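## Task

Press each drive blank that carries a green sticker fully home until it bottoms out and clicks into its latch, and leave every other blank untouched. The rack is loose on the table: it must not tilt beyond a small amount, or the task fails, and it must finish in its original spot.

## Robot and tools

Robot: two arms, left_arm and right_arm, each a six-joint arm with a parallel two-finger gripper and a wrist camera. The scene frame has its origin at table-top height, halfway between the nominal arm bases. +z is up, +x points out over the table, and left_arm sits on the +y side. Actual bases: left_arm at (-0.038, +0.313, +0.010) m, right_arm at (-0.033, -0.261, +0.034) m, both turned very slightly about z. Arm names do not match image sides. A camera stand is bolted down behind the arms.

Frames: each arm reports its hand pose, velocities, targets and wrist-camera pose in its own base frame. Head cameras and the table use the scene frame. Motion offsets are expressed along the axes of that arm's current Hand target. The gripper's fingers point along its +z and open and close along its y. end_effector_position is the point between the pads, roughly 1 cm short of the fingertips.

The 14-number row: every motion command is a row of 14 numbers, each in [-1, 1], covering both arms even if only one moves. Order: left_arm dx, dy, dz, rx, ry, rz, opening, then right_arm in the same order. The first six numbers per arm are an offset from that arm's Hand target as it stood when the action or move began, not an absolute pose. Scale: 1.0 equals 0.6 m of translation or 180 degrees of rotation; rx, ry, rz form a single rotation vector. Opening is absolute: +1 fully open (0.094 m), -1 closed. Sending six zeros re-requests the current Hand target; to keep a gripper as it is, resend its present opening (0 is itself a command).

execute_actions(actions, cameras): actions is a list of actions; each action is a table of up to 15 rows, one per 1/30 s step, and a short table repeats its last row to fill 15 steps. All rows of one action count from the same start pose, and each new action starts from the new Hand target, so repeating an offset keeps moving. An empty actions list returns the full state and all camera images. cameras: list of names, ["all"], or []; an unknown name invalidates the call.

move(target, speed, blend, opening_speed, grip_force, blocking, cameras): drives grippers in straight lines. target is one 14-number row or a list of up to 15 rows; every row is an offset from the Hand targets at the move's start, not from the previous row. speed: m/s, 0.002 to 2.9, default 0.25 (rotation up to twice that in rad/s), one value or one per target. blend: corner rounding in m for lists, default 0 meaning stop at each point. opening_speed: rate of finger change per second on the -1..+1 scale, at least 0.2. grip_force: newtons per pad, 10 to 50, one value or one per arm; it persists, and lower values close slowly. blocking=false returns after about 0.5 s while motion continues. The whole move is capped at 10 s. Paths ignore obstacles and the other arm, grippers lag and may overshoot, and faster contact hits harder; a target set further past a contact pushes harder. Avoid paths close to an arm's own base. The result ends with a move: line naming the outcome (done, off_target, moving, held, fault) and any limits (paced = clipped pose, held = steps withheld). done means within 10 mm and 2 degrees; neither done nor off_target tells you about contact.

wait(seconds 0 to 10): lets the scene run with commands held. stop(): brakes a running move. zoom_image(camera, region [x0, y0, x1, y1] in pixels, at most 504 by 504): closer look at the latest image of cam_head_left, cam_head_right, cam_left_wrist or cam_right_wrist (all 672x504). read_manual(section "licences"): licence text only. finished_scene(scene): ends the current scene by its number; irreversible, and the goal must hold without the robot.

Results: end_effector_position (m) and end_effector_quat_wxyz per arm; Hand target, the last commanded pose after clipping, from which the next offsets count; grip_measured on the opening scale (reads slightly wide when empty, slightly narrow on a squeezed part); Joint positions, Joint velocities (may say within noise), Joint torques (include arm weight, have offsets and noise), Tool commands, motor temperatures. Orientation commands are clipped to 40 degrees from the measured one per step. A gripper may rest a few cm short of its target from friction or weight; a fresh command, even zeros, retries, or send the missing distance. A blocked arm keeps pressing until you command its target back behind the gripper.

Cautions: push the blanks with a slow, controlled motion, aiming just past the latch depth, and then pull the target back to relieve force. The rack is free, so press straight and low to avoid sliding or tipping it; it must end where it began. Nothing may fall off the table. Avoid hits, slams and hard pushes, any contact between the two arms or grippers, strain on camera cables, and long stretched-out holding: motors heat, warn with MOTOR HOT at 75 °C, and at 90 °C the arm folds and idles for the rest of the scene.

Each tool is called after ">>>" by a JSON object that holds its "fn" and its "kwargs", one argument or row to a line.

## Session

>>> {"fn": "execute_actions", "kwargs": {
  "actions": [],
  "cameras": ["cam_head_left", "cam_head_right"]
}}

>>> {"fn": "zoom_image", "kwargs": {
  "camera": "cam_head_left",
  "region": [180, 60, 500, 300]
}}

>>> {"fn": "zoom_image", "kwargs": {
  "camera": "cam_head_right",
  "region": [140, 60, 460, 300]
}}

Scene clock: 0.00 s.
left_arm: end_effector_position=(+0.2935, -0.0334, +0.1522) grip_measured=+1.000 end_effector_quat_wxyz=(+0.535, +0.080, +0.740, -0.399) | right_arm: end_effector_position=(+0.3196, -0.0230, +0.1139) grip_measured=+1.000 end_effector_quat_wxyz=(+0.622, -0.102, +0.726, +0.276)
Joint positions: left_arm=[0.495 1.246 0.244 0.672 1.226 -0.222 0.094] | right_arm=[-0.621 1.705 0.217 1.293 -1.171 0.098 0.094]
Joint velocities: within noise
Joint torques (N m): no reading
Motor temperatures (°C): left_arm=[31 31 31 29 33 30 32] | right_arm=[30 33 34 32 30 31 33]
Heat: left arm: 33 °C; right arm: 34 °C.
Hand target: left_arm +0.2948, -0.0321, +0.1579; +0.541, +0.087, +0.737, -0.395 | right_arm +0.3213, -0.0227, +0.1184; +0.626, -0.111, +0.722, +0.273
Tool commands: left_gripper/opening=+1.0 right_gripper/opening=+1.0
Images, in order (width x height): cam_head_left 672x504, cam_head_right 672x504.

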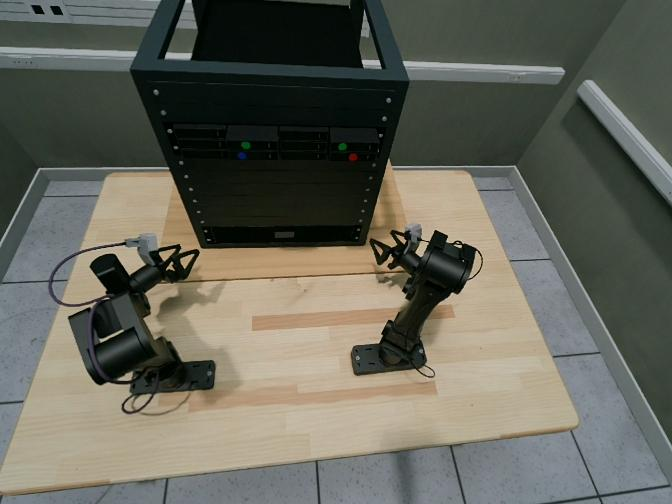

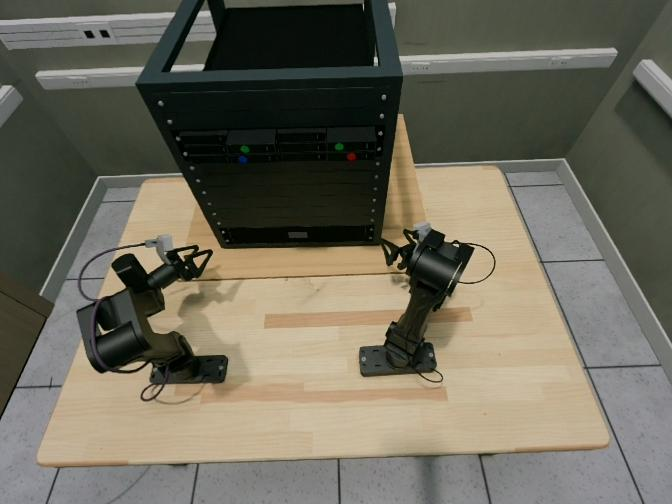

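Scaled by 1.575.

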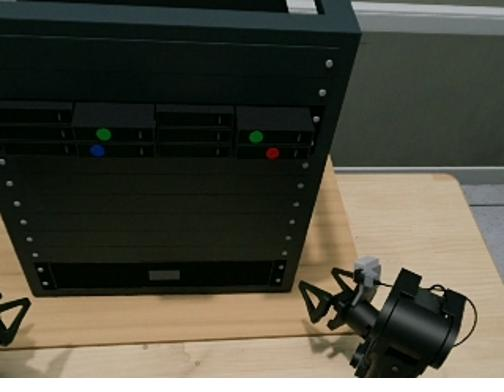

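Scaled by 1.575.

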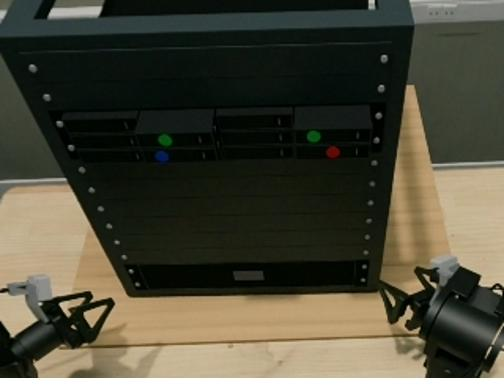

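>>> {"fn": "zoom_image", "kwargs": {
  "camera": "cam_head_left",
  "region": [160, 110, 400, 180]
}}

>>> {"fn": "zoom_image", "kwargs": {
  "camera": "cam_head_right",
  "region": [160, 110, 400, 180]
}}

Scaled by 2.100.

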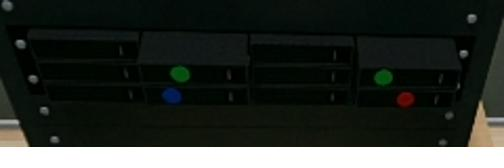

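Scaled by 2.100.

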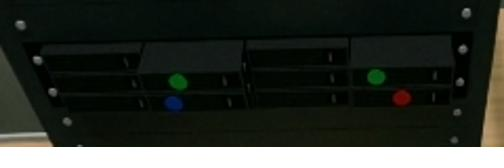

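>>> {"fn": "zoom_image", "kwargs": {
  "camera": "cam_head_left",
  "region": [160, 115, 280, 175]
}}

>>> {"fn": "zoom_image", "kwargs": {
  "camera": "cam_head_right",
  "region": [160, 115, 280, 175]
}}

>>> {"fn": "zoom_image", "kwargs": {
  "camera": "cam_head_left",
  "region": [270, 115, 390, 175]
}}

>>> {"fn": "zoom_image", "kwargs": {
  "camera": "cam_head_right",
  "region": [270, 115, 390, 175]
}}

Scaled by 4.200.

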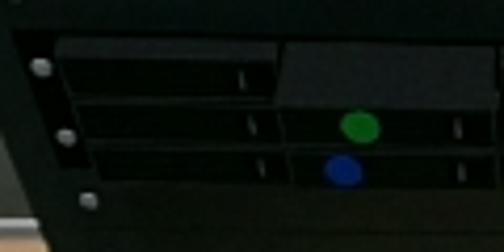

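Scaled by 4.200.

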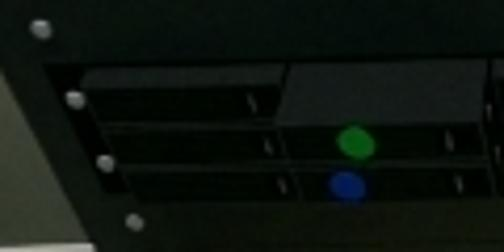

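Scaled by 4.200.

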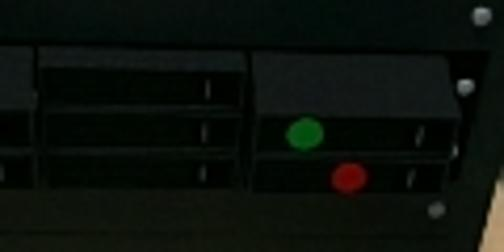

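Scaled by 4.200.

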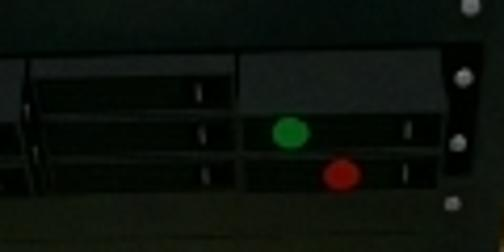

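>>> {"fn": "move", "kwargs": {
  "target": [-0.3643, -0.5038, 0.1650, -0.2135, 0.1690, 0.5936, -1, -0.4966, 0.3646, 0.0157, 0.1658, -0.1375, 0.4300, -1],
  "speed": 0.3,
  "cameras": ["cam_left_wrist", "cam_right_wrist", "cam_head_left"]
}}

Scene clock: 64.60 s.
left_arm: end_effector_position=(+0.2864, -0.2431, +0.4824) grip_measured=-0.991 end_effector_quat_wxyz=(+0.462, +0.555, +0.543, +0.429) | right_arm: end_effector_position=(+0.2811, +0.1173, +0.4530) grip_measured=-0.978 end_effector_quat_wxyz=(+0.451, +0.557, +0.543, +0.436)
Joint positions: left_arm=[-1.136 1.516 1.996 -0.905 -1.049 1.17 0] | right_arm=[0.857 1.099 1.547 -0.779 0.859 1.82 0.001]
Joint torques (N m): left_arm=[-0.38 -5.19 8.29 1.22 -0.47 0.05] | right_arm=[0.51 -0.76 8.73 0.81 0.33 0.07]
Heat: left arm: 33 °C; right arm: 36 °C.
Hand target: left_arm +0.2860, -0.2369, +0.4849; +0.449, +0.554, +0.545, +0.441 | right_arm +0.2767, +0.1091, +0.4610; +0.456, +0.564, +0.535, +0.433
Off the commanded pose: left_arm 0.007 m, 2 deg | right_arm 0.012 m, 1 deg.
move: off_target (right_arm)
camera_calibration:
cam_left_wrist: T_world_to_cam=[[-0.210959, -0.0225275, -0.977235, 0.52685], [-0.375278, 0.924989, 0.0596891, 0.342076], [0.902587, 0.379327, -0.203588, 0.0198244], [0, 0, 0, 1]] pos_world=[0.221624, -0.312067, 0.498475]
cam_right_wrist: T_world_to_cam=[[-0.218632, -0.0211127, -0.975579, 0.504272], [-0.386182, 0.920013, 0.0666351, 0.00820822], [0.896138, 0.391319, -0.209298, -0.10898], [0, 0, 0, 1]] pos_world=[0.211081, 0.0457407, 0.468601]
Images, in order (width x height): cam_head_left 672x504, cam_left_wrist 672x504, cam_right_wrist 672x504.

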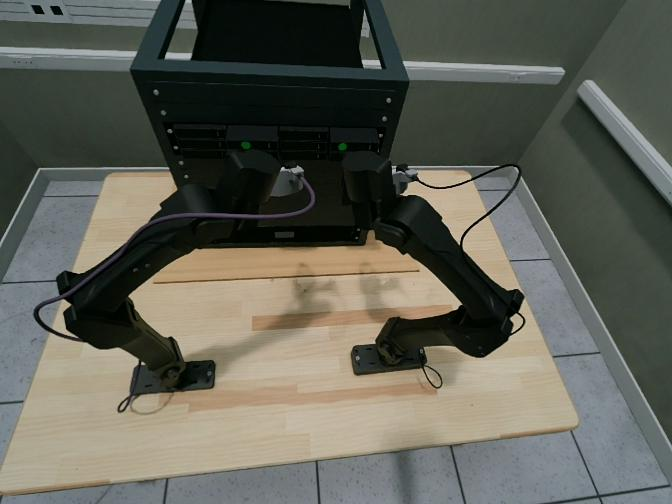

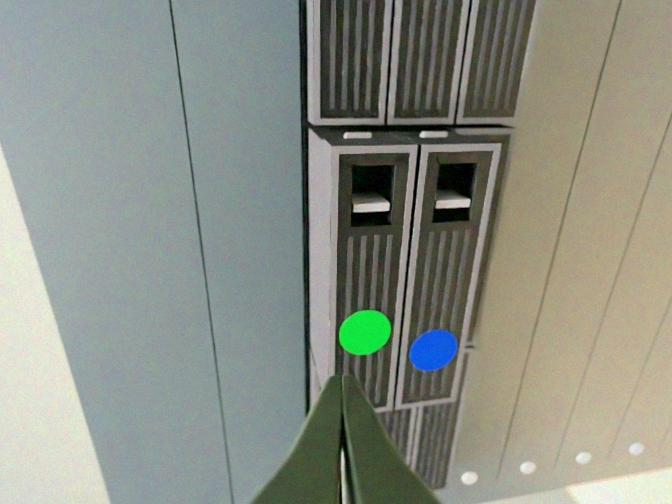

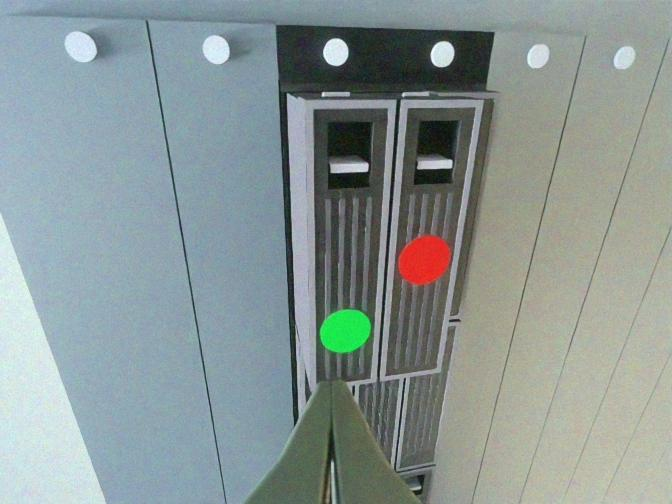

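>>> {"fn": "zoom_image", "kwargs": {
  "camera": "cam_left_wrist",
  "region": [250, 110, 550, 480]
}}

>>> {"fn": "zoom_image", "kwargs": {
  "camera": "cam_right_wrist",
  "region": [230, 70, 530, 440]
}}

Scaled by 1.362.

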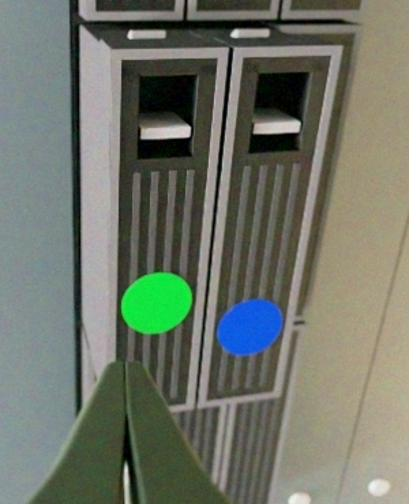

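Scaled by 1.362.

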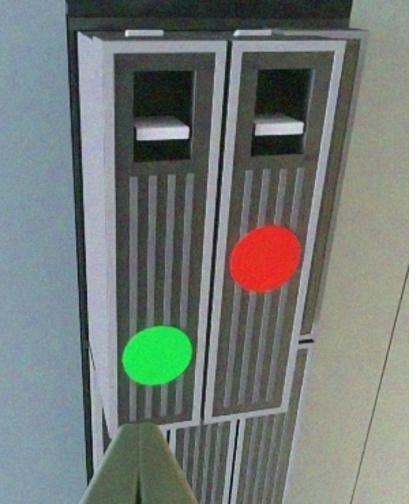

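>>> {"fn": "move", "kwargs": {
  "target": [0.0140, -0.0192, 0.0617, 0, 0, 0, -1, -0.0129, -0.0105, 0.0626, 0, 0, 0, -1],
  "speed": 0.07,
  "cameras": ["cam_left_wrist", "cam_right_wrist"]
}}

>>> {"fn": "zoom_image", "kwargs": {
  "camera": "cam_left_wrist",
  "region": [250, 110, 550, 480]
}}

>>> {"fn": "zoom_image", "kwargs": {
  "camera": "cam_right_wrist",
  "region": [230, 70, 530, 440]
}}

Scene clock: 81.10 s.
left_arm: end_effector_position=(+0.3221, -0.2352, +0.4506) grip_measured=-0.991 end_effector_quat_wxyz=(+0.423, +0.572, +0.542, +0.448) | right_arm: end_effector_position=(+0.3104, +0.0991, +0.4425) grip_measured=-0.978 end_effector_quat_wxyz=(+0.452, +0.570, +0.539, +0.426)
Joint positions: left_arm=[-1.016 1.516 1.873 -0.799 -0.973 1.255 0] | right_arm=[0.674 1.114 1.509 -0.702 0.708 1.772 0.001]
Joint torques (N m): left_arm=[0.27 -9.44 6.2 2.17 -0.08 0.1] | right_arm=[-0.42 -1.46 5.37 1.55 0.06 -0.15]
Heat: left arm: 33 °C; right arm: 38 °C.
Hand target: left_arm +0.3200, -0.2291, +0.4660; +0.449, +0.554, +0.545, +0.441 | right_arm +0.3117, +0.0995, +0.4470; +0.456, +0.564, +0.535, +0.433
Off the commanded pose: left_arm 0.017 m, 4 deg | right_arm 0.005 m, 1 deg.
move: off_target (left_arm)
camera_calibration:
cam_left_wrist: T_world_to_cam=[[-0.244642, 0.0497644, -0.968336, 0.527269], [-0.400244, 0.904444, 0.147599, 0.313676], [0.883151, 0.423679, -0.201347, -0.00616307], [0, 0, 0, 1]] pos_world=[0.259982, -0.307331, 0.463034]
cam_right_wrist: T_world_to_cam=[[-0.236564, -0.011697, -0.971545, 0.502918], [-0.358661, 0.930358, 0.0761301, 0.0231759], [0.902995, 0.366465, -0.224285, -0.123395], [0, 0, 0, 1]] pos_world=[0.23871, 0.0295408, 0.459167]
Images, in order (width x height): cam_left_wrist 672x504, cam_right_wrist 672x504.

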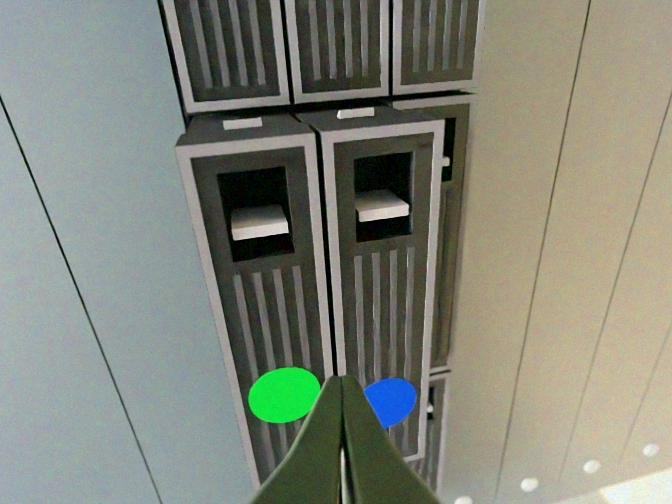

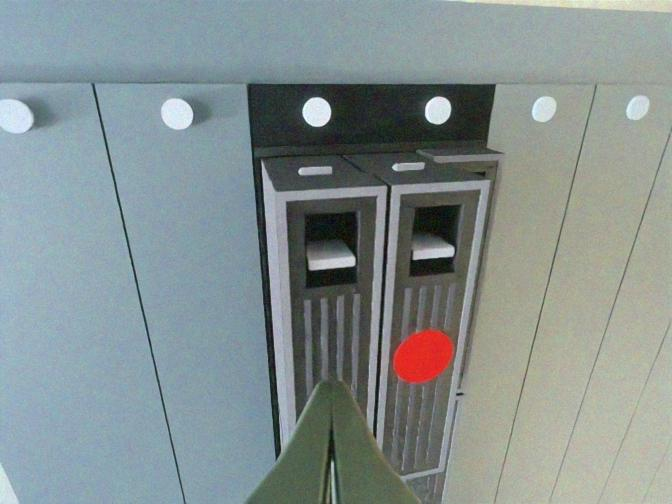

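Scaled by 1.362.

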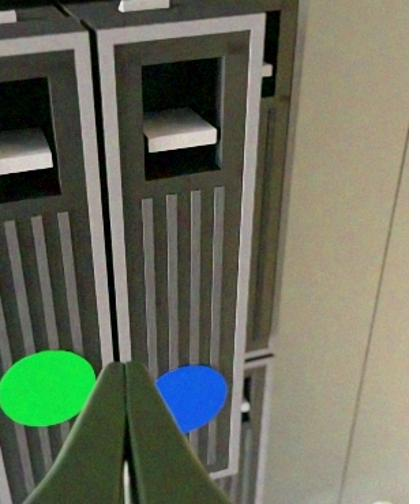

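Scaled by 1.362.

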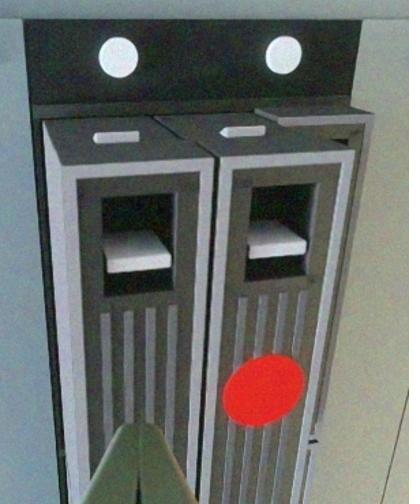

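>>> {"fn": "move", "kwargs": {
  "target": [0, 0.0098, -0.0021, 0, 0, -0.008, -1, 0, 0.0189, 0.0727, 0, 0, 0, -1],
  "speed": 0.045,
  "cameras": ["cam_left_wrist", "cam_right_wrist"]
}}

>>> {"fn": "zoom_image", "kwargs": {
  "camera": "cam_left_wrist",
  "region": [200, 110, 500, 480]
}}

>>> {"fn": "zoom_image", "kwargs": {
  "camera": "cam_right_wrist",
  "region": [200, 130, 500, 500]
}}

Scene clock: 90.73 s.
left_arm: end_effector_position=(+0.3219, -0.2349, +0.4528) grip_measured=-0.991 end_effector_quat_wxyz=(+0.425, +0.570, +0.542, +0.448) | right_arm: end_effector_position=(+0.3543, +0.0988, +0.4262) grip_measured=-0.978 end_effector_quat_wxyz=(+0.447, +0.572, +0.551, +0.410)
Joint positions: left_arm=[-1.016 1.516 1.879 -0.799 -0.972 1.255 0] | right_arm=[0.541 1.215 1.515 -0.619 0.579 1.726 0.001]
Joint torques (N m): left_arm=[0.36 -8.14 8.83 1.9 -0.08 -0.15] | right_arm=[-0.43 -2.21 9.55 1.63 -0.04 -0.19]
Motor temperatures (°C): left_arm=[30 32 33 34 33 30 33] | right_arm=[30 33 37 37 30 31 34]
Heat: left arm: 34 °C; right arm: 37 °C.
Hand target: left_arm +0.3200, -0.2291, +0.4720; +0.455, +0.547, +0.552, +0.435 | right_arm +0.3567, +0.0972, +0.4491; +0.456, +0.564, +0.535, +0.433
Off the commanded pose: left_arm 0.020 m, 5 deg | right_arm 0.023 m, 3 deg.
move: off_target (left_arm, right_arm)
camera_calibration:
cam_left_wrist: T_world_to_cam=[[-0.241626, 0.0447666, -0.969336, 0.527653], [-0.400298, 0.90538, 0.141595, 0.315942], [0.883956, 0.422236, -0.200843, -0.00647037], [0, 0, 0, 1]] pos_world=[0.259685, -0.306937, 0.465438]
cam_right_wrist: T_world_to_cam=[[-0.270857, -0.0306389, -0.962132, 0.507632], [-0.356741, 0.931519, 0.070765, 0.0419191], [0.894076, 0.362399, -0.263239, -0.146432], [0, 0, 0, 1]] pos_world=[0.283371, 0.0295717, 0.446896]
Images, in order (width x height): cam_left_wrist 672x504, cam_right_wrist 672x504.

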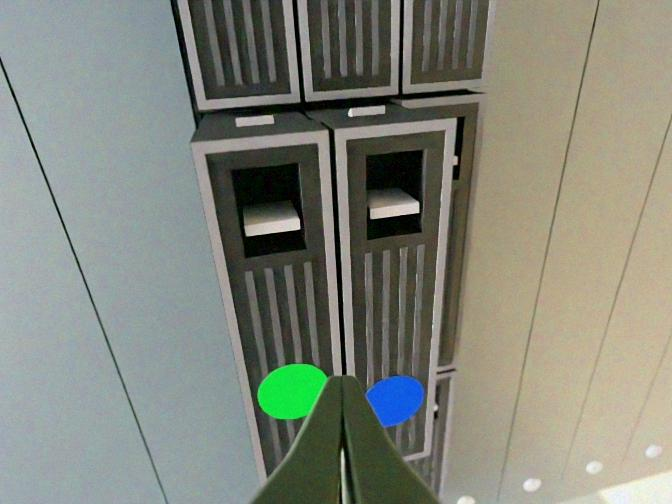

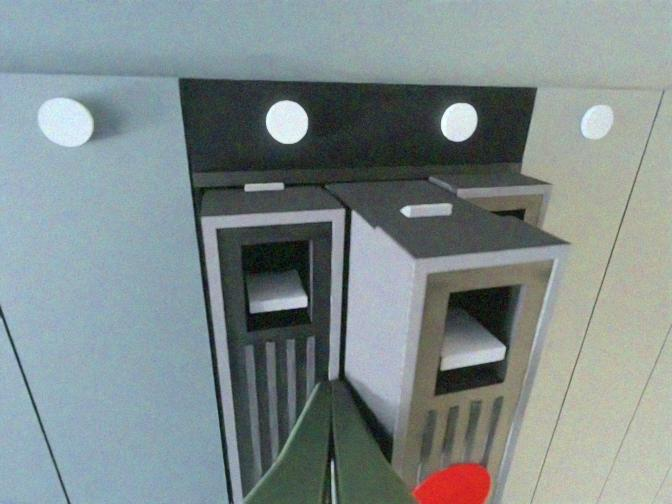

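Scaled by 1.362.

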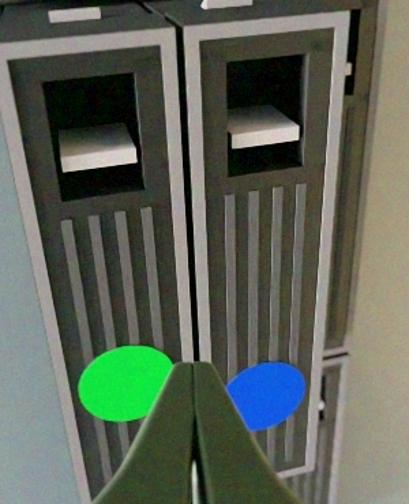

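Scaled by 1.362.

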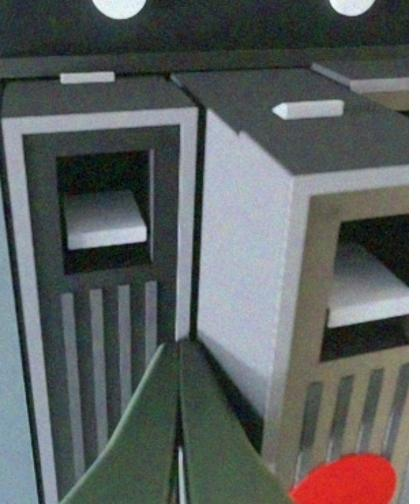

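>>> {"fn": "move", "kwargs": {
  "target": [0, 0.0261, -0.0055, 0, 0, 0, -1, 0, 0.0240, -0.0153, 0, 0, 0, -1],
  "speed": 0.06,
  "cameras": ["cam_left_wrist", "cam_right_wrist"]
}}

>>> {"fn": "zoom_image", "kwargs": {
  "camera": "cam_left_wrist",
  "region": [200, 110, 500, 480]
}}

>>> {"fn": "zoom_image", "kwargs": {
  "camera": "cam_right_wrist",
  "region": [200, 130, 500, 500]
}}

Scene clock: 98.50 s.
left_arm: end_effector_position=(+0.3194, -0.2312, +0.4876) grip_measured=-0.991 end_effector_quat_wxyz=(+0.458, +0.544, +0.548, +0.440) | right_arm: end_effector_position=(+0.3559, +0.0994, +0.4565) grip_measured=-0.978 end_effector_quat_wxyz=(+0.453, +0.568, +0.531, +0.436)
Joint positions: left_arm=[-1.016 1.538 2.005 -0.816 -0.97 1.255 0] | right_arm=[0.539 1.241 1.607 -0.619 0.577 1.726 0.001]
Joint torques (N m): left_arm=[0.32 -5.61 8.58 1.25 -0.04 -0.14] | right_arm=[0.55 -2.48 9.18 0.96 0.09 -0.14]
Heat: left arm: 34 °C; right arm: 38 °C.
Hand target: left_arm +0.3200, -0.2287, +0.4880; +0.455, +0.547, +0.551, +0.435 | right_arm +0.3507, +0.0975, +0.4651; +0.456, +0.564, +0.535, +0.433
Off the commanded pose: left_arm 0.003 m, 1 deg | right_arm 0.010 m, 1 deg.
move: done
camera_calibration:
cam_left_wrist: T_world_to_cam=[[-0.197681, -0.0271383, -0.979891, 0.53508], [-0.403147, 0.913418, 0.0560326, 0.351254], [0.893529, 0.406116, -0.191506, -0.0101236], [0, 0, 0, 1]] pos_world=[0.256428, -0.302209, 0.5027]
cam_right_wrist: T_world_to_cam=[[-0.216288, 0.0025518, -0.976326, 0.520893], [-0.361279, 0.928804, 0.0824628, 0.0363686], [0.907026, 0.370562, -0.199968, -0.174387], [0, 0, 0, 1]] pos_world=[0.283976, 0.0295127, 0.470691]
Images, in order (width x height): cam_left_wrist 672x504, cam_right_wrist 672x504.

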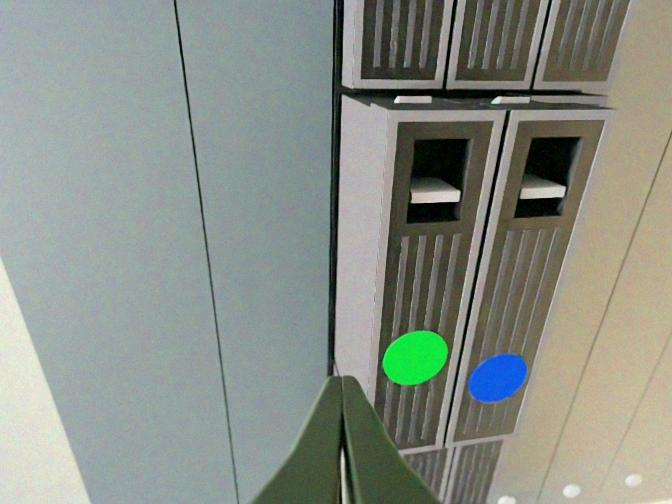

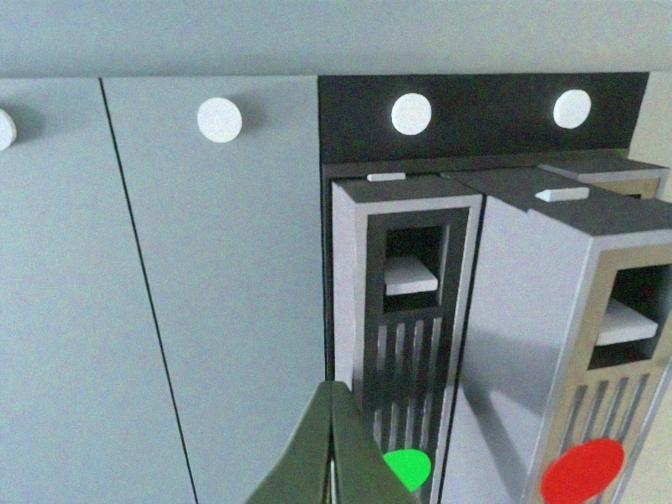

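Scaled by 1.362.

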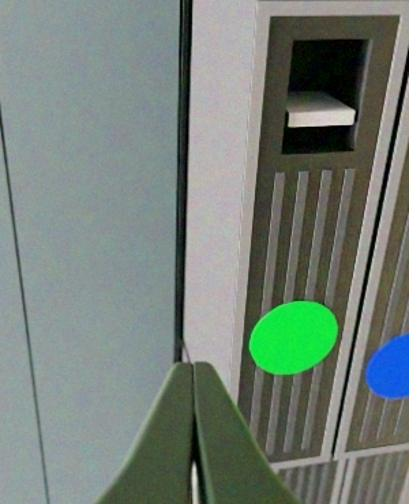

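Scaled by 1.362.

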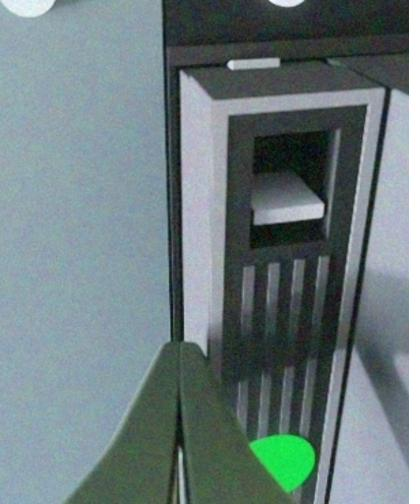

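>>> {"fn": "move", "kwargs": {
  "target": [
    [0, -0.0136, -0.0397, 0, 0, 0, -1, 0, -0.0153, -0.0479, 0, 0, 0, -1],
    [0, -0.0130, 0.0028, 0, 0, 0, -1, 0, -0.0131, -0.0137, 0, 0, 0, -1]
  ],
  "speed": 0.06,
  "blend": [0.005, 0],
  "cameras": ["cam_left_wrist", "cam_right_wrist"]
}}

>>> {"fn": "zoom_image", "kwargs": {
  "camera": "cam_left_wrist",
  "region": [200, 110, 500, 480]
}}

>>> {"fn": "zoom_image", "kwargs": {
  "camera": "cam_right_wrist",
  "region": [200, 130, 500, 500]
}}

Scene clock: 114.00 s.
left_arm: end_effector_position=(+0.3202, -0.2312, +0.4729) grip_measured=-0.991 end_effector_quat_wxyz=(+0.441, +0.555, +0.551, +0.440) | right_arm: end_effector_position=(+0.3412, +0.0978, +0.4618) grip_measured=-0.978 end_effector_quat_wxyz=(+0.456, +0.566, +0.531, +0.436)
Joint positions: left_arm=[-1.015 1.538 1.978 -0.847 -0.971 1.231 0] | right_arm=[0.573 1.208 1.607 -0.65 0.612 1.726 0.001]
Joint torques (N m): left_arm=[0.14 -7.62 6 1.98 -0.06 0.07] | right_arm=[-0.39 -2.25 5.26 1.28 0.02 -0.05]
Heat: left arm: 34 °C; right arm: 38 °C.
Hand target: left_arm +0.3200, -0.2289, +0.4800; +0.455, +0.547, +0.552, +0.435 | right_arm +0.3410, +0.0980, +0.4591; +0.456, +0.564, +0.535, +0.433
Off the commanded pose: left_arm 0.007 m, 2 deg | right_arm 0.003 m, 1 deg.
move: done
camera_calibration:
cam_left_wrist: T_world_to_cam=[[-0.227643, -0.00254146, -0.973741, 0.53324], [-0.407753, 0.908348, 0.0929544, 0.335116], [0.88426, 0.418207, -0.207815, -0.000185178], [0, 0, 0, 1]] pos_world=[0.258197, -0.30297, 0.488049]
cam_right_wrist: T_world_to_cam=[[-0.209652, -0.00298618, -0.977772, 0.521879], [-0.361221, 0.92949, 0.0746135, 0.0355373], [0.908606, 0.368834, -0.195948, -0.161583], [0, 0, 0, 1]] pos_world=[0.269065, 0.0281243, 0.475965]
Images, in order (width x height): cam_left_wrist 672x504, cam_right_wrist 672x504.

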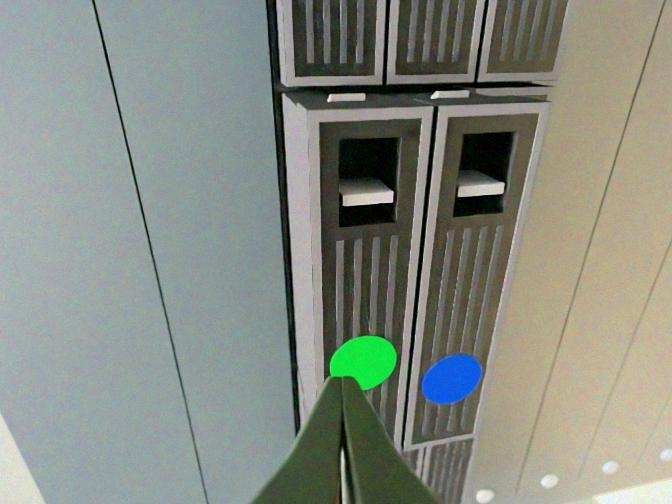

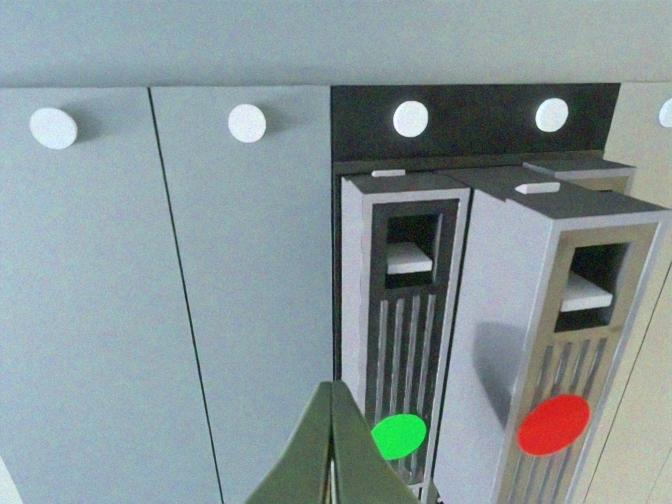

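Scaled by 1.362.

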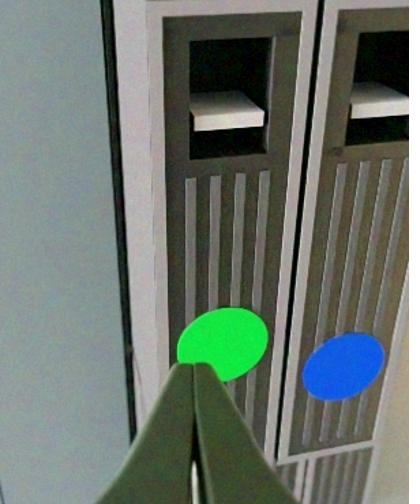

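Scaled by 1.362.

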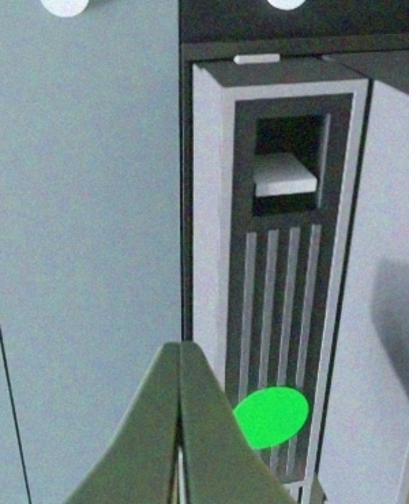

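>>> {"fn": "move", "kwargs": {
  "target": [0, -0.0082, 0.0017, 0, 0, 0, -1, 0, -0.0245, 0.0052, 0, 0, 0, -1],
  "speed": 0.05,
  "cameras": []
}}

Scene clock: 124.47 s.
left_arm: end_effector_position=(+0.3221, -0.2343, +0.4603) grip_measured=-0.991 end_effector_quat_wxyz=(+0.429, +0.565, +0.549, +0.443) | right_arm: end_effector_position=(+0.3443, +0.1000, +0.4333) grip_measured=-0.978 end_effector_quat_wxyz=(+0.452, +0.568, +0.548, +0.415)
Joint positions: left_arm=[-1.015 1.538 1.939 -0.841 -0.971 1.231 0] | right_arm=[0.573 1.192 1.516 -0.629 0.611 1.726 0.001]
Joint torques (N m): left_arm=[-0.05 -9.24 6.26 2.17 -0.09 0.03] | right_arm=[-0.31 -3.92 5.63 1.58 0.05 -0.06]
Heat: left arm: 35 °C; right arm: 37 °C.
Hand target: left_arm +0.3200, -0.2290, +0.4750; +0.455, +0.547, +0.552, +0.435 | right_arm +0.3410, +0.0980, +0.4440; +0.456, +0.564, +0.535, +0.433
Off the commanded pose: left_arm 0.016 m, 4 deg | right_arm 0.011 m, 3 deg.
move: off_target (left_arm, right_arm)
No camera images: "cameras" was empty.

>>> {"fn": "move", "kwargs": {
  "target": [
    [0, -0.0052, -0.0245, 0, 0, 0, -1, 0, -0.0132, -0.0620, 0, 0, 0, -1],
    [0.0027, -0.0949, -0.0054, 0, 0, 0, -1, 0, -0.0816, -0.0475, 0, 0, 0, -1],
    [0.0006, -0.0215, -0.0210, 0, 0, 0, -1, 0, -0.0083, -0.0631, 0, 0, 0, -1],
    [0.0003, -0.0125, 0.0214, 0, 0, 0, -1, 0, 0.0063, 0.0055, 0, 0, 0, -1]
  ],
  "speed": [0.1, 0.1, 0.1, 0.06],
  "blend": [0.008, 0.004, 0.01, 0],
  "cameras": ["cam_left_wrist", "cam_right_wrist"]
}}

>>> {"fn": "zoom_image", "kwargs": {
  "camera": "cam_left_wrist",
  "region": [200, 110, 500, 480]
}}

>>> {"fn": "zoom_image", "kwargs": {
  "camera": "cam_right_wrist",
  "region": [200, 130, 500, 500]
}}

Scene clock: 152.43 s.
left_arm: end_effector_position=(+0.3293, -0.2292, +0.4584) grip_measured=-0.991 end_effector_quat_wxyz=(+0.450, +0.548, +0.552, +0.438) | right_arm: end_effector_position=(+0.3459, +0.0986, +0.4263) grip_measured=-0.978 end_effector_quat_wxyz=(+0.449, +0.573, +0.547, +0.414)
Joint positions: left_arm=[-0.983 1.49 1.838 -0.715 -0.941 1.254 0] | right_arm=[0.564 1.186 1.489 -0.615 0.604 1.735 0.001]
Joint torques (N m): left_arm=[0.23 -5.5 9.13 1.62 -0.08 0.08] | right_arm=[-0.46 -2.18 9.57 1.46 0 -0.16]
Heat: left arm: 36 °C; right arm: 39 °C.
Hand target: left_arm +0.3310, -0.2292, +0.4650; +0.455, +0.547, +0.552, +0.435 | right_arm +0.3450, +0.0978, +0.4471; +0.456, +0.564, +0.535, +0.433
Off the commanded pose: left_arm 0.007 m, 1 deg | right_arm 0.021 m, 3 deg.
move: off_target (right_arm)
camera_calibration:
cam_left_wrist: T_world_to_cam=[[-0.215464, -0.0207606, -0.976291, 0.514116], [-0.407998, 0.910242, 0.0706876, 0.349129], [0.887194, 0.413555, -0.204595, -0.0155455], [0, 0, 0, 1]] pos_world=[0.267009, -0.300689, 0.474067]
cam_right_wrist: T_world_to_cam=[[-0.260778, -0.0238214, -0.965105, 0.502503], [-0.354285, 0.932306, 0.0727182, 0.037377], [0.898041, 0.360885, -0.251564, -0.145059], [0, 0, 0, 1]] pos_world=[0.274553, 0.0294734, 0.445758]
Images, in order (width x height): cam_left_wrist 672x504, cam_right_wrist 672x504.

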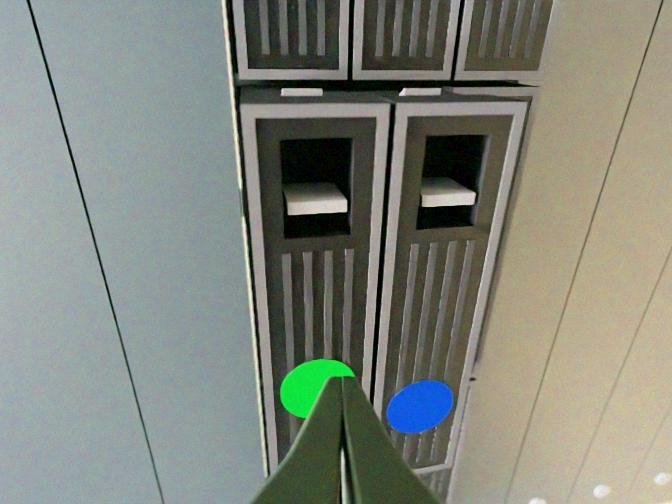

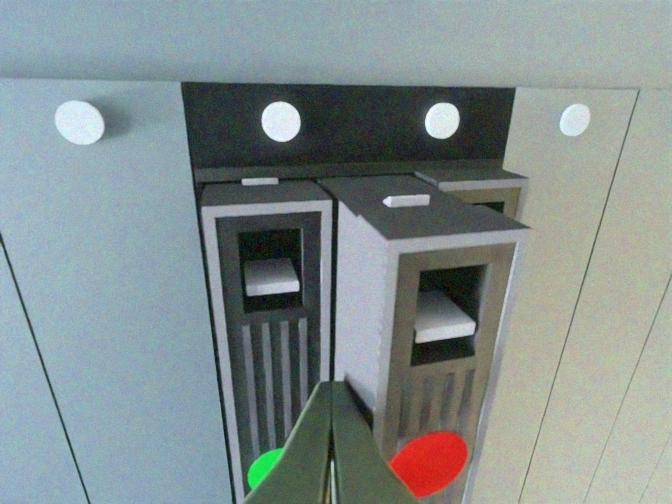

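Scaled by 1.362.

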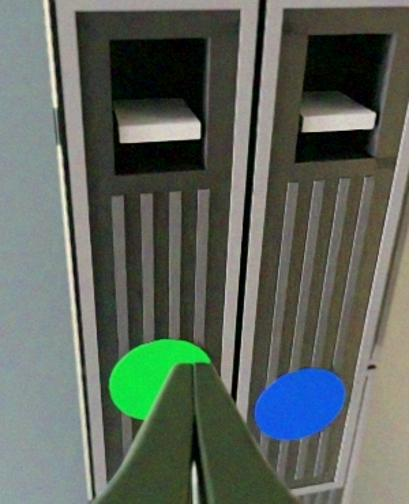

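Scaled by 1.362.

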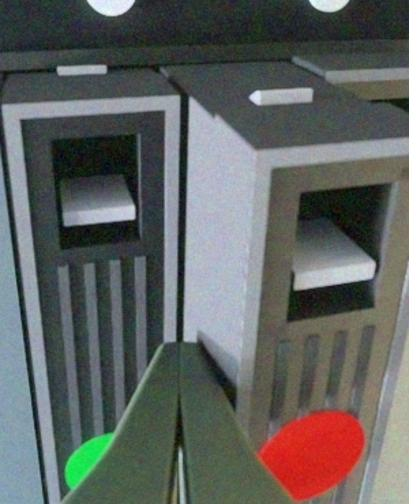

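>>> {"fn": "move", "kwargs": {
  "target": [0, 0.0156, -0.0004, -0.0167, 0, 0, -1, 0, 0.0263, 0.0002, -0.0278, 0, 0, -1],
  "speed": 0.06,
  "cameras": ["cam_left_wrist", "cam_right_wrist"]
}}

>>> {"fn": "zoom_image", "kwargs": {
  "camera": "cam_right_wrist",
  "region": [200, 130, 500, 500]
}}

>>> {"fn": "zoom_image", "kwargs": {
  "camera": "cam_left_wrist",
  "region": [200, 110, 500, 480]
}}

Scene clock: 159.30 s.
left_arm: end_effector_position=(+0.3315, -0.2325, +0.4639) grip_measured=-0.991 end_effector_quat_wxyz=(+0.452, +0.552, +0.537, +0.450) | right_arm: end_effector_position=(+0.3512, +0.1020, +0.4502) grip_measured=-0.978 end_effector_quat_wxyz=(+0.471, +0.550, +0.528, +0.444)
Joint positions: left_arm=[-0.983 1.49 1.829 -0.661 -0.941 1.319 0] | right_arm=[0.564 1.186 1.489 -0.502 0.604 1.676 0.001]
Joint torques (N m): left_arm=[0.29 -7.31 6.48 2.22 -0.1 0.11] | right_arm=[-0.49 -3.59 6.27 1.64 0.06 -0.17]
Heat: left arm: 36 °C; right arm: 40 °C.
Hand target: left_arm +0.3327, -0.2290, +0.4742; +0.469, +0.535, +0.540, +0.450 | right_arm +0.3484, +0.0977, +0.4624; +0.480, +0.543, +0.516, +0.456
Off the commanded pose: left_arm 0.011 m, 3 deg | right_arm 0.013 m, 2 deg.
move: off_target (left_arm, right_arm)
camera_calibration:
cam_left_wrist: T_world_to_cam=[[-0.190479, 0.00808852, -0.981658, 0.520784], [-0.398139, 0.913399, 0.0847803, 0.343526], [0.897331, 0.406985, -0.170763, -0.035624], [0, 0, 0, 1]] pos_world=[0.267936, -0.30349, 0.476024]
cam_right_wrist: T_world_to_cam=[[-0.170858, -0.0238643, -0.985007, 0.504344], [-0.371034, 0.927674, 0.041884, 0.0545963], [0.912766, 0.372628, -0.167355, -0.189291], [0, 0, 0, 1]] pos_world=[0.279206, 0.0319232, 0.462816]
Images, in order (width x height): cam_left_wrist 672x504, cam_right_wrist 672x504.

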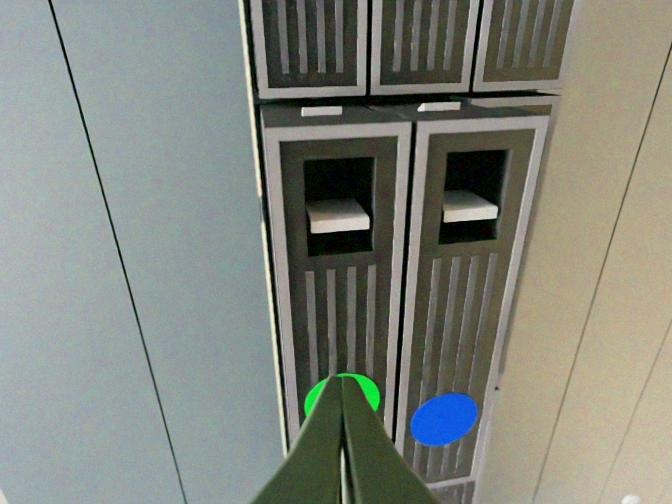

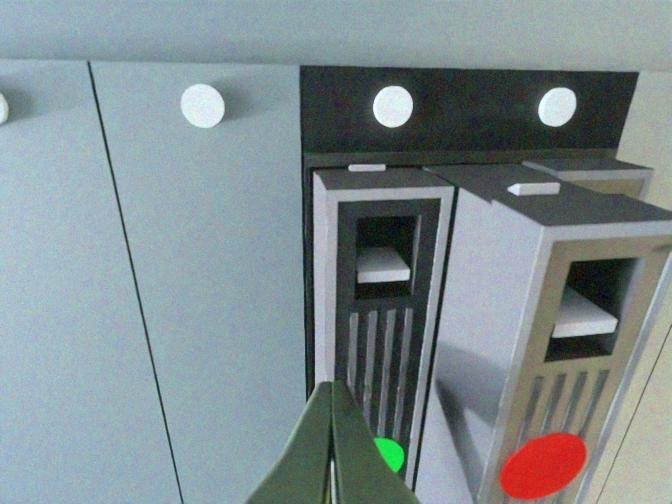

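Scaled by 1.362.

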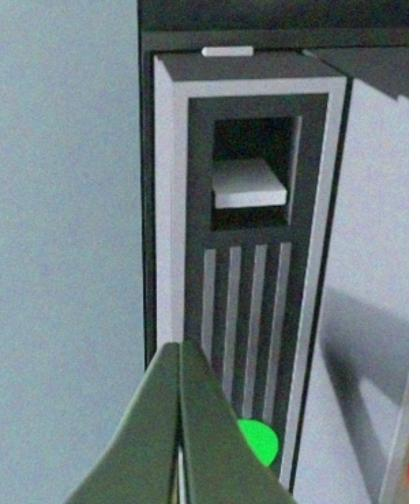

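Scaled by 1.362.

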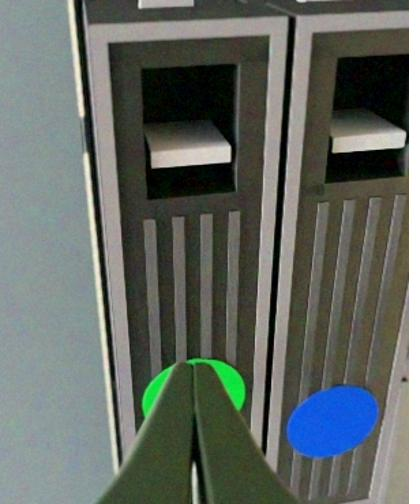

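>>> {"fn": "move", "kwargs": {
  "target": [
    [0, 0, 0, 0, 0, 0, -1, 0, -0.0105, -0.0005, 0.0111, 0, 0, -1],
    [0, 0, 0, 0, 0, 0, -1, 0, 0.0067, 0.0546, 0, 0, 0, -1]
  ],
  "speed": 0.05,
  "blend": [0.002, 0],
  "cameras": ["cam_right_wrist"]
}}

>>> {"fn": "zoom_image", "kwargs": {
  "camera": "cam_right_wrist",
  "region": [200, 130, 500, 500]
}}

Scene clock: 166.00 s.
left_arm: end_effector_position=(+0.3315, -0.2325, +0.4639) grip_measured=-0.991 end_effector_quat_wxyz=(+0.452, +0.552, +0.537, +0.450) | right_arm: end_effector_position=(+0.3629, +0.0978, +0.4449) grip_measured=-0.978 end_effector_quat_wxyz=(+0.465, +0.548, +0.538, +0.441)
Joint positions: left_arm=[-0.983 1.49 1.829 -0.66 -0.941 1.319 0] | right_arm=[0.507 1.206 1.492 -0.495 0.533 1.662 0.001]
Joint torques (N m): left_arm=[0.14 -7.3 6.15 2.2 -0.15 0.14] | right_arm=[-1.92 1.1 9.39 2.07 -0.05 -0.19]
Heat: left arm: 37 °C; right arm: 41 °C.
Hand target: left_arm +0.3327, -0.2290, +0.4742; +0.469, +0.535, +0.540, +0.450 | right_arm +0.3814, +0.0959, +0.4624; +0.480, +0.543, +0.516, +0.456
Off the commanded pose: left_arm 0.011 m, 3 deg | right_arm 0.026 m, 4 deg.
move: off_target (left_arm, right_arm)
camera_calibration:
cam_right_wrist: T_world_to_cam=[[-0.1863, -0.0328614, -0.981943, 0.50619], [-0.384343, 0.922232, 0.0420568, 0.0682736], [0.904197, 0.385238, -0.184442, -0.189766], [0, 0, 0, 1]] pos_world=[0.29213, 0.0267753, 0.459177]
Images, in order (width x height): cam_right_wrist 672x504.

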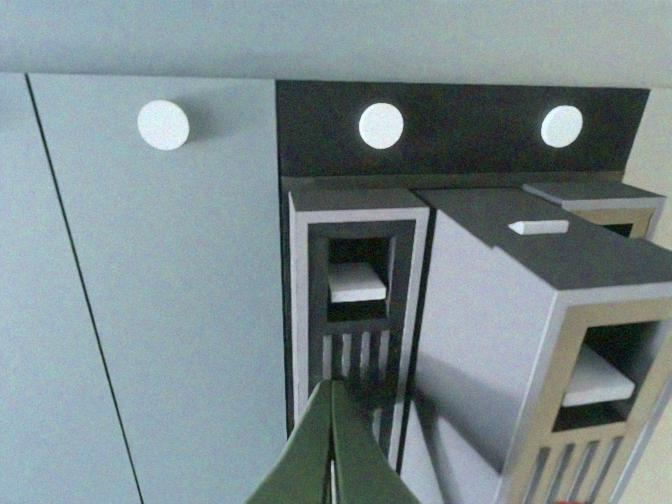

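Scaled by 1.362.

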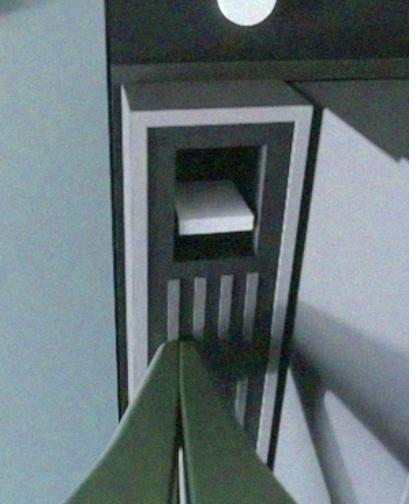

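>>> {"fn": "zoom_image", "kwargs": {
  "camera": "cam_right_wrist",
  "region": [260, 70, 672, 330]
}}

Scaled by 1.223.

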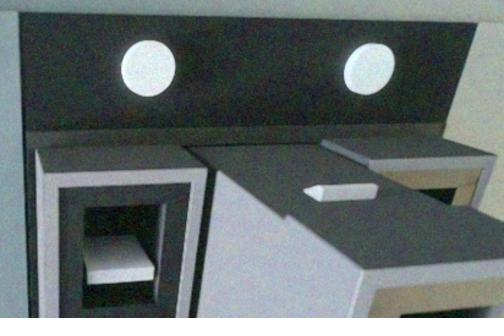

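>>> {"fn": "move", "kwargs": {
  "target": [0, 0, 0, 0, 0, 0, -1, 0, 0.0016, 0.0134, 0, 0, 0, -1],
  "speed": 0.04,
  "cameras": ["cam_right_wrist"]
}}

>>> {"fn": "zoom_image", "kwargs": {
  "camera": "cam_right_wrist",
  "region": [260, 70, 672, 330]
}}

Scene clock: 173.30 s.
left_arm: end_effector_position=(+0.3315, -0.2325, +0.4639) grip_measured=-0.991 end_effector_quat_wxyz=(+0.452, +0.552, +0.537, +0.450) | right_arm: end_effector_position=(+0.3635, +0.0977, +0.4445) grip_measured=-0.978 end_effector_quat_wxyz=(+0.461, +0.546, +0.542, +0.442)
Joint positions: left_arm=[-0.983 1.49 1.829 -0.66 -0.941 1.319 0] | right_arm=[0.496 1.206 1.495 -0.501 0.51 1.66 0.001]
Joint torques (N m): left_arm=[0.39 -7.35 6.23 2.2 -0.12 0.1] | right_arm=[-2.4 2.52 9.85 2.23 0.01 -0.19]
Motor temperatures (°C): left_arm=[30 34 33 37 33 30 33] | right_arm=[30 34 38 42 30 31 36]
Heat: left arm: 37 °C; right arm: 42 °C.
Hand target: left_arm +0.3327, -0.2290, +0.4742; +0.469, +0.535, +0.540, +0.450 | right_arm +0.3895, +0.0955, +0.4624; +0.481, +0.543, +0.516, +0.456
Off the commanded pose: left_arm 0.011 m, 3 deg | right_arm 0.032 m, 4 deg.
move: off_target (left_arm, right_arm)
camera_calibration:
cam_right_wrist: T_world_to_cam=[[-0.190905, -0.035017, -0.980984, 0.507347], [-0.394962, 0.917638, 0.0441062, 0.0720631], [0.898643, 0.395872, -0.189012, -0.187416], [0, 0, 0, 1]] pos_world=[0.293738, 0.0258308, 0.459097]
Images, in order (width x height): cam_right_wrist 672x504.

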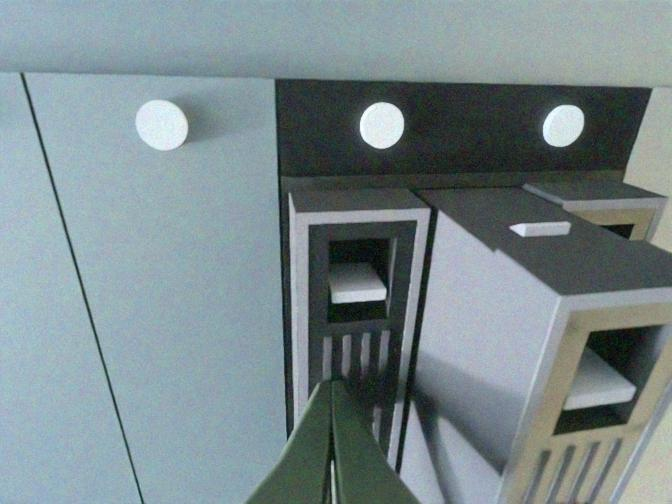

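Scaled by 1.223.

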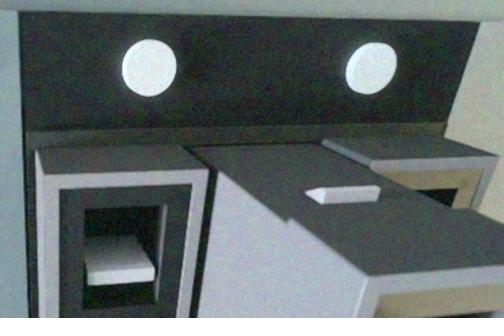

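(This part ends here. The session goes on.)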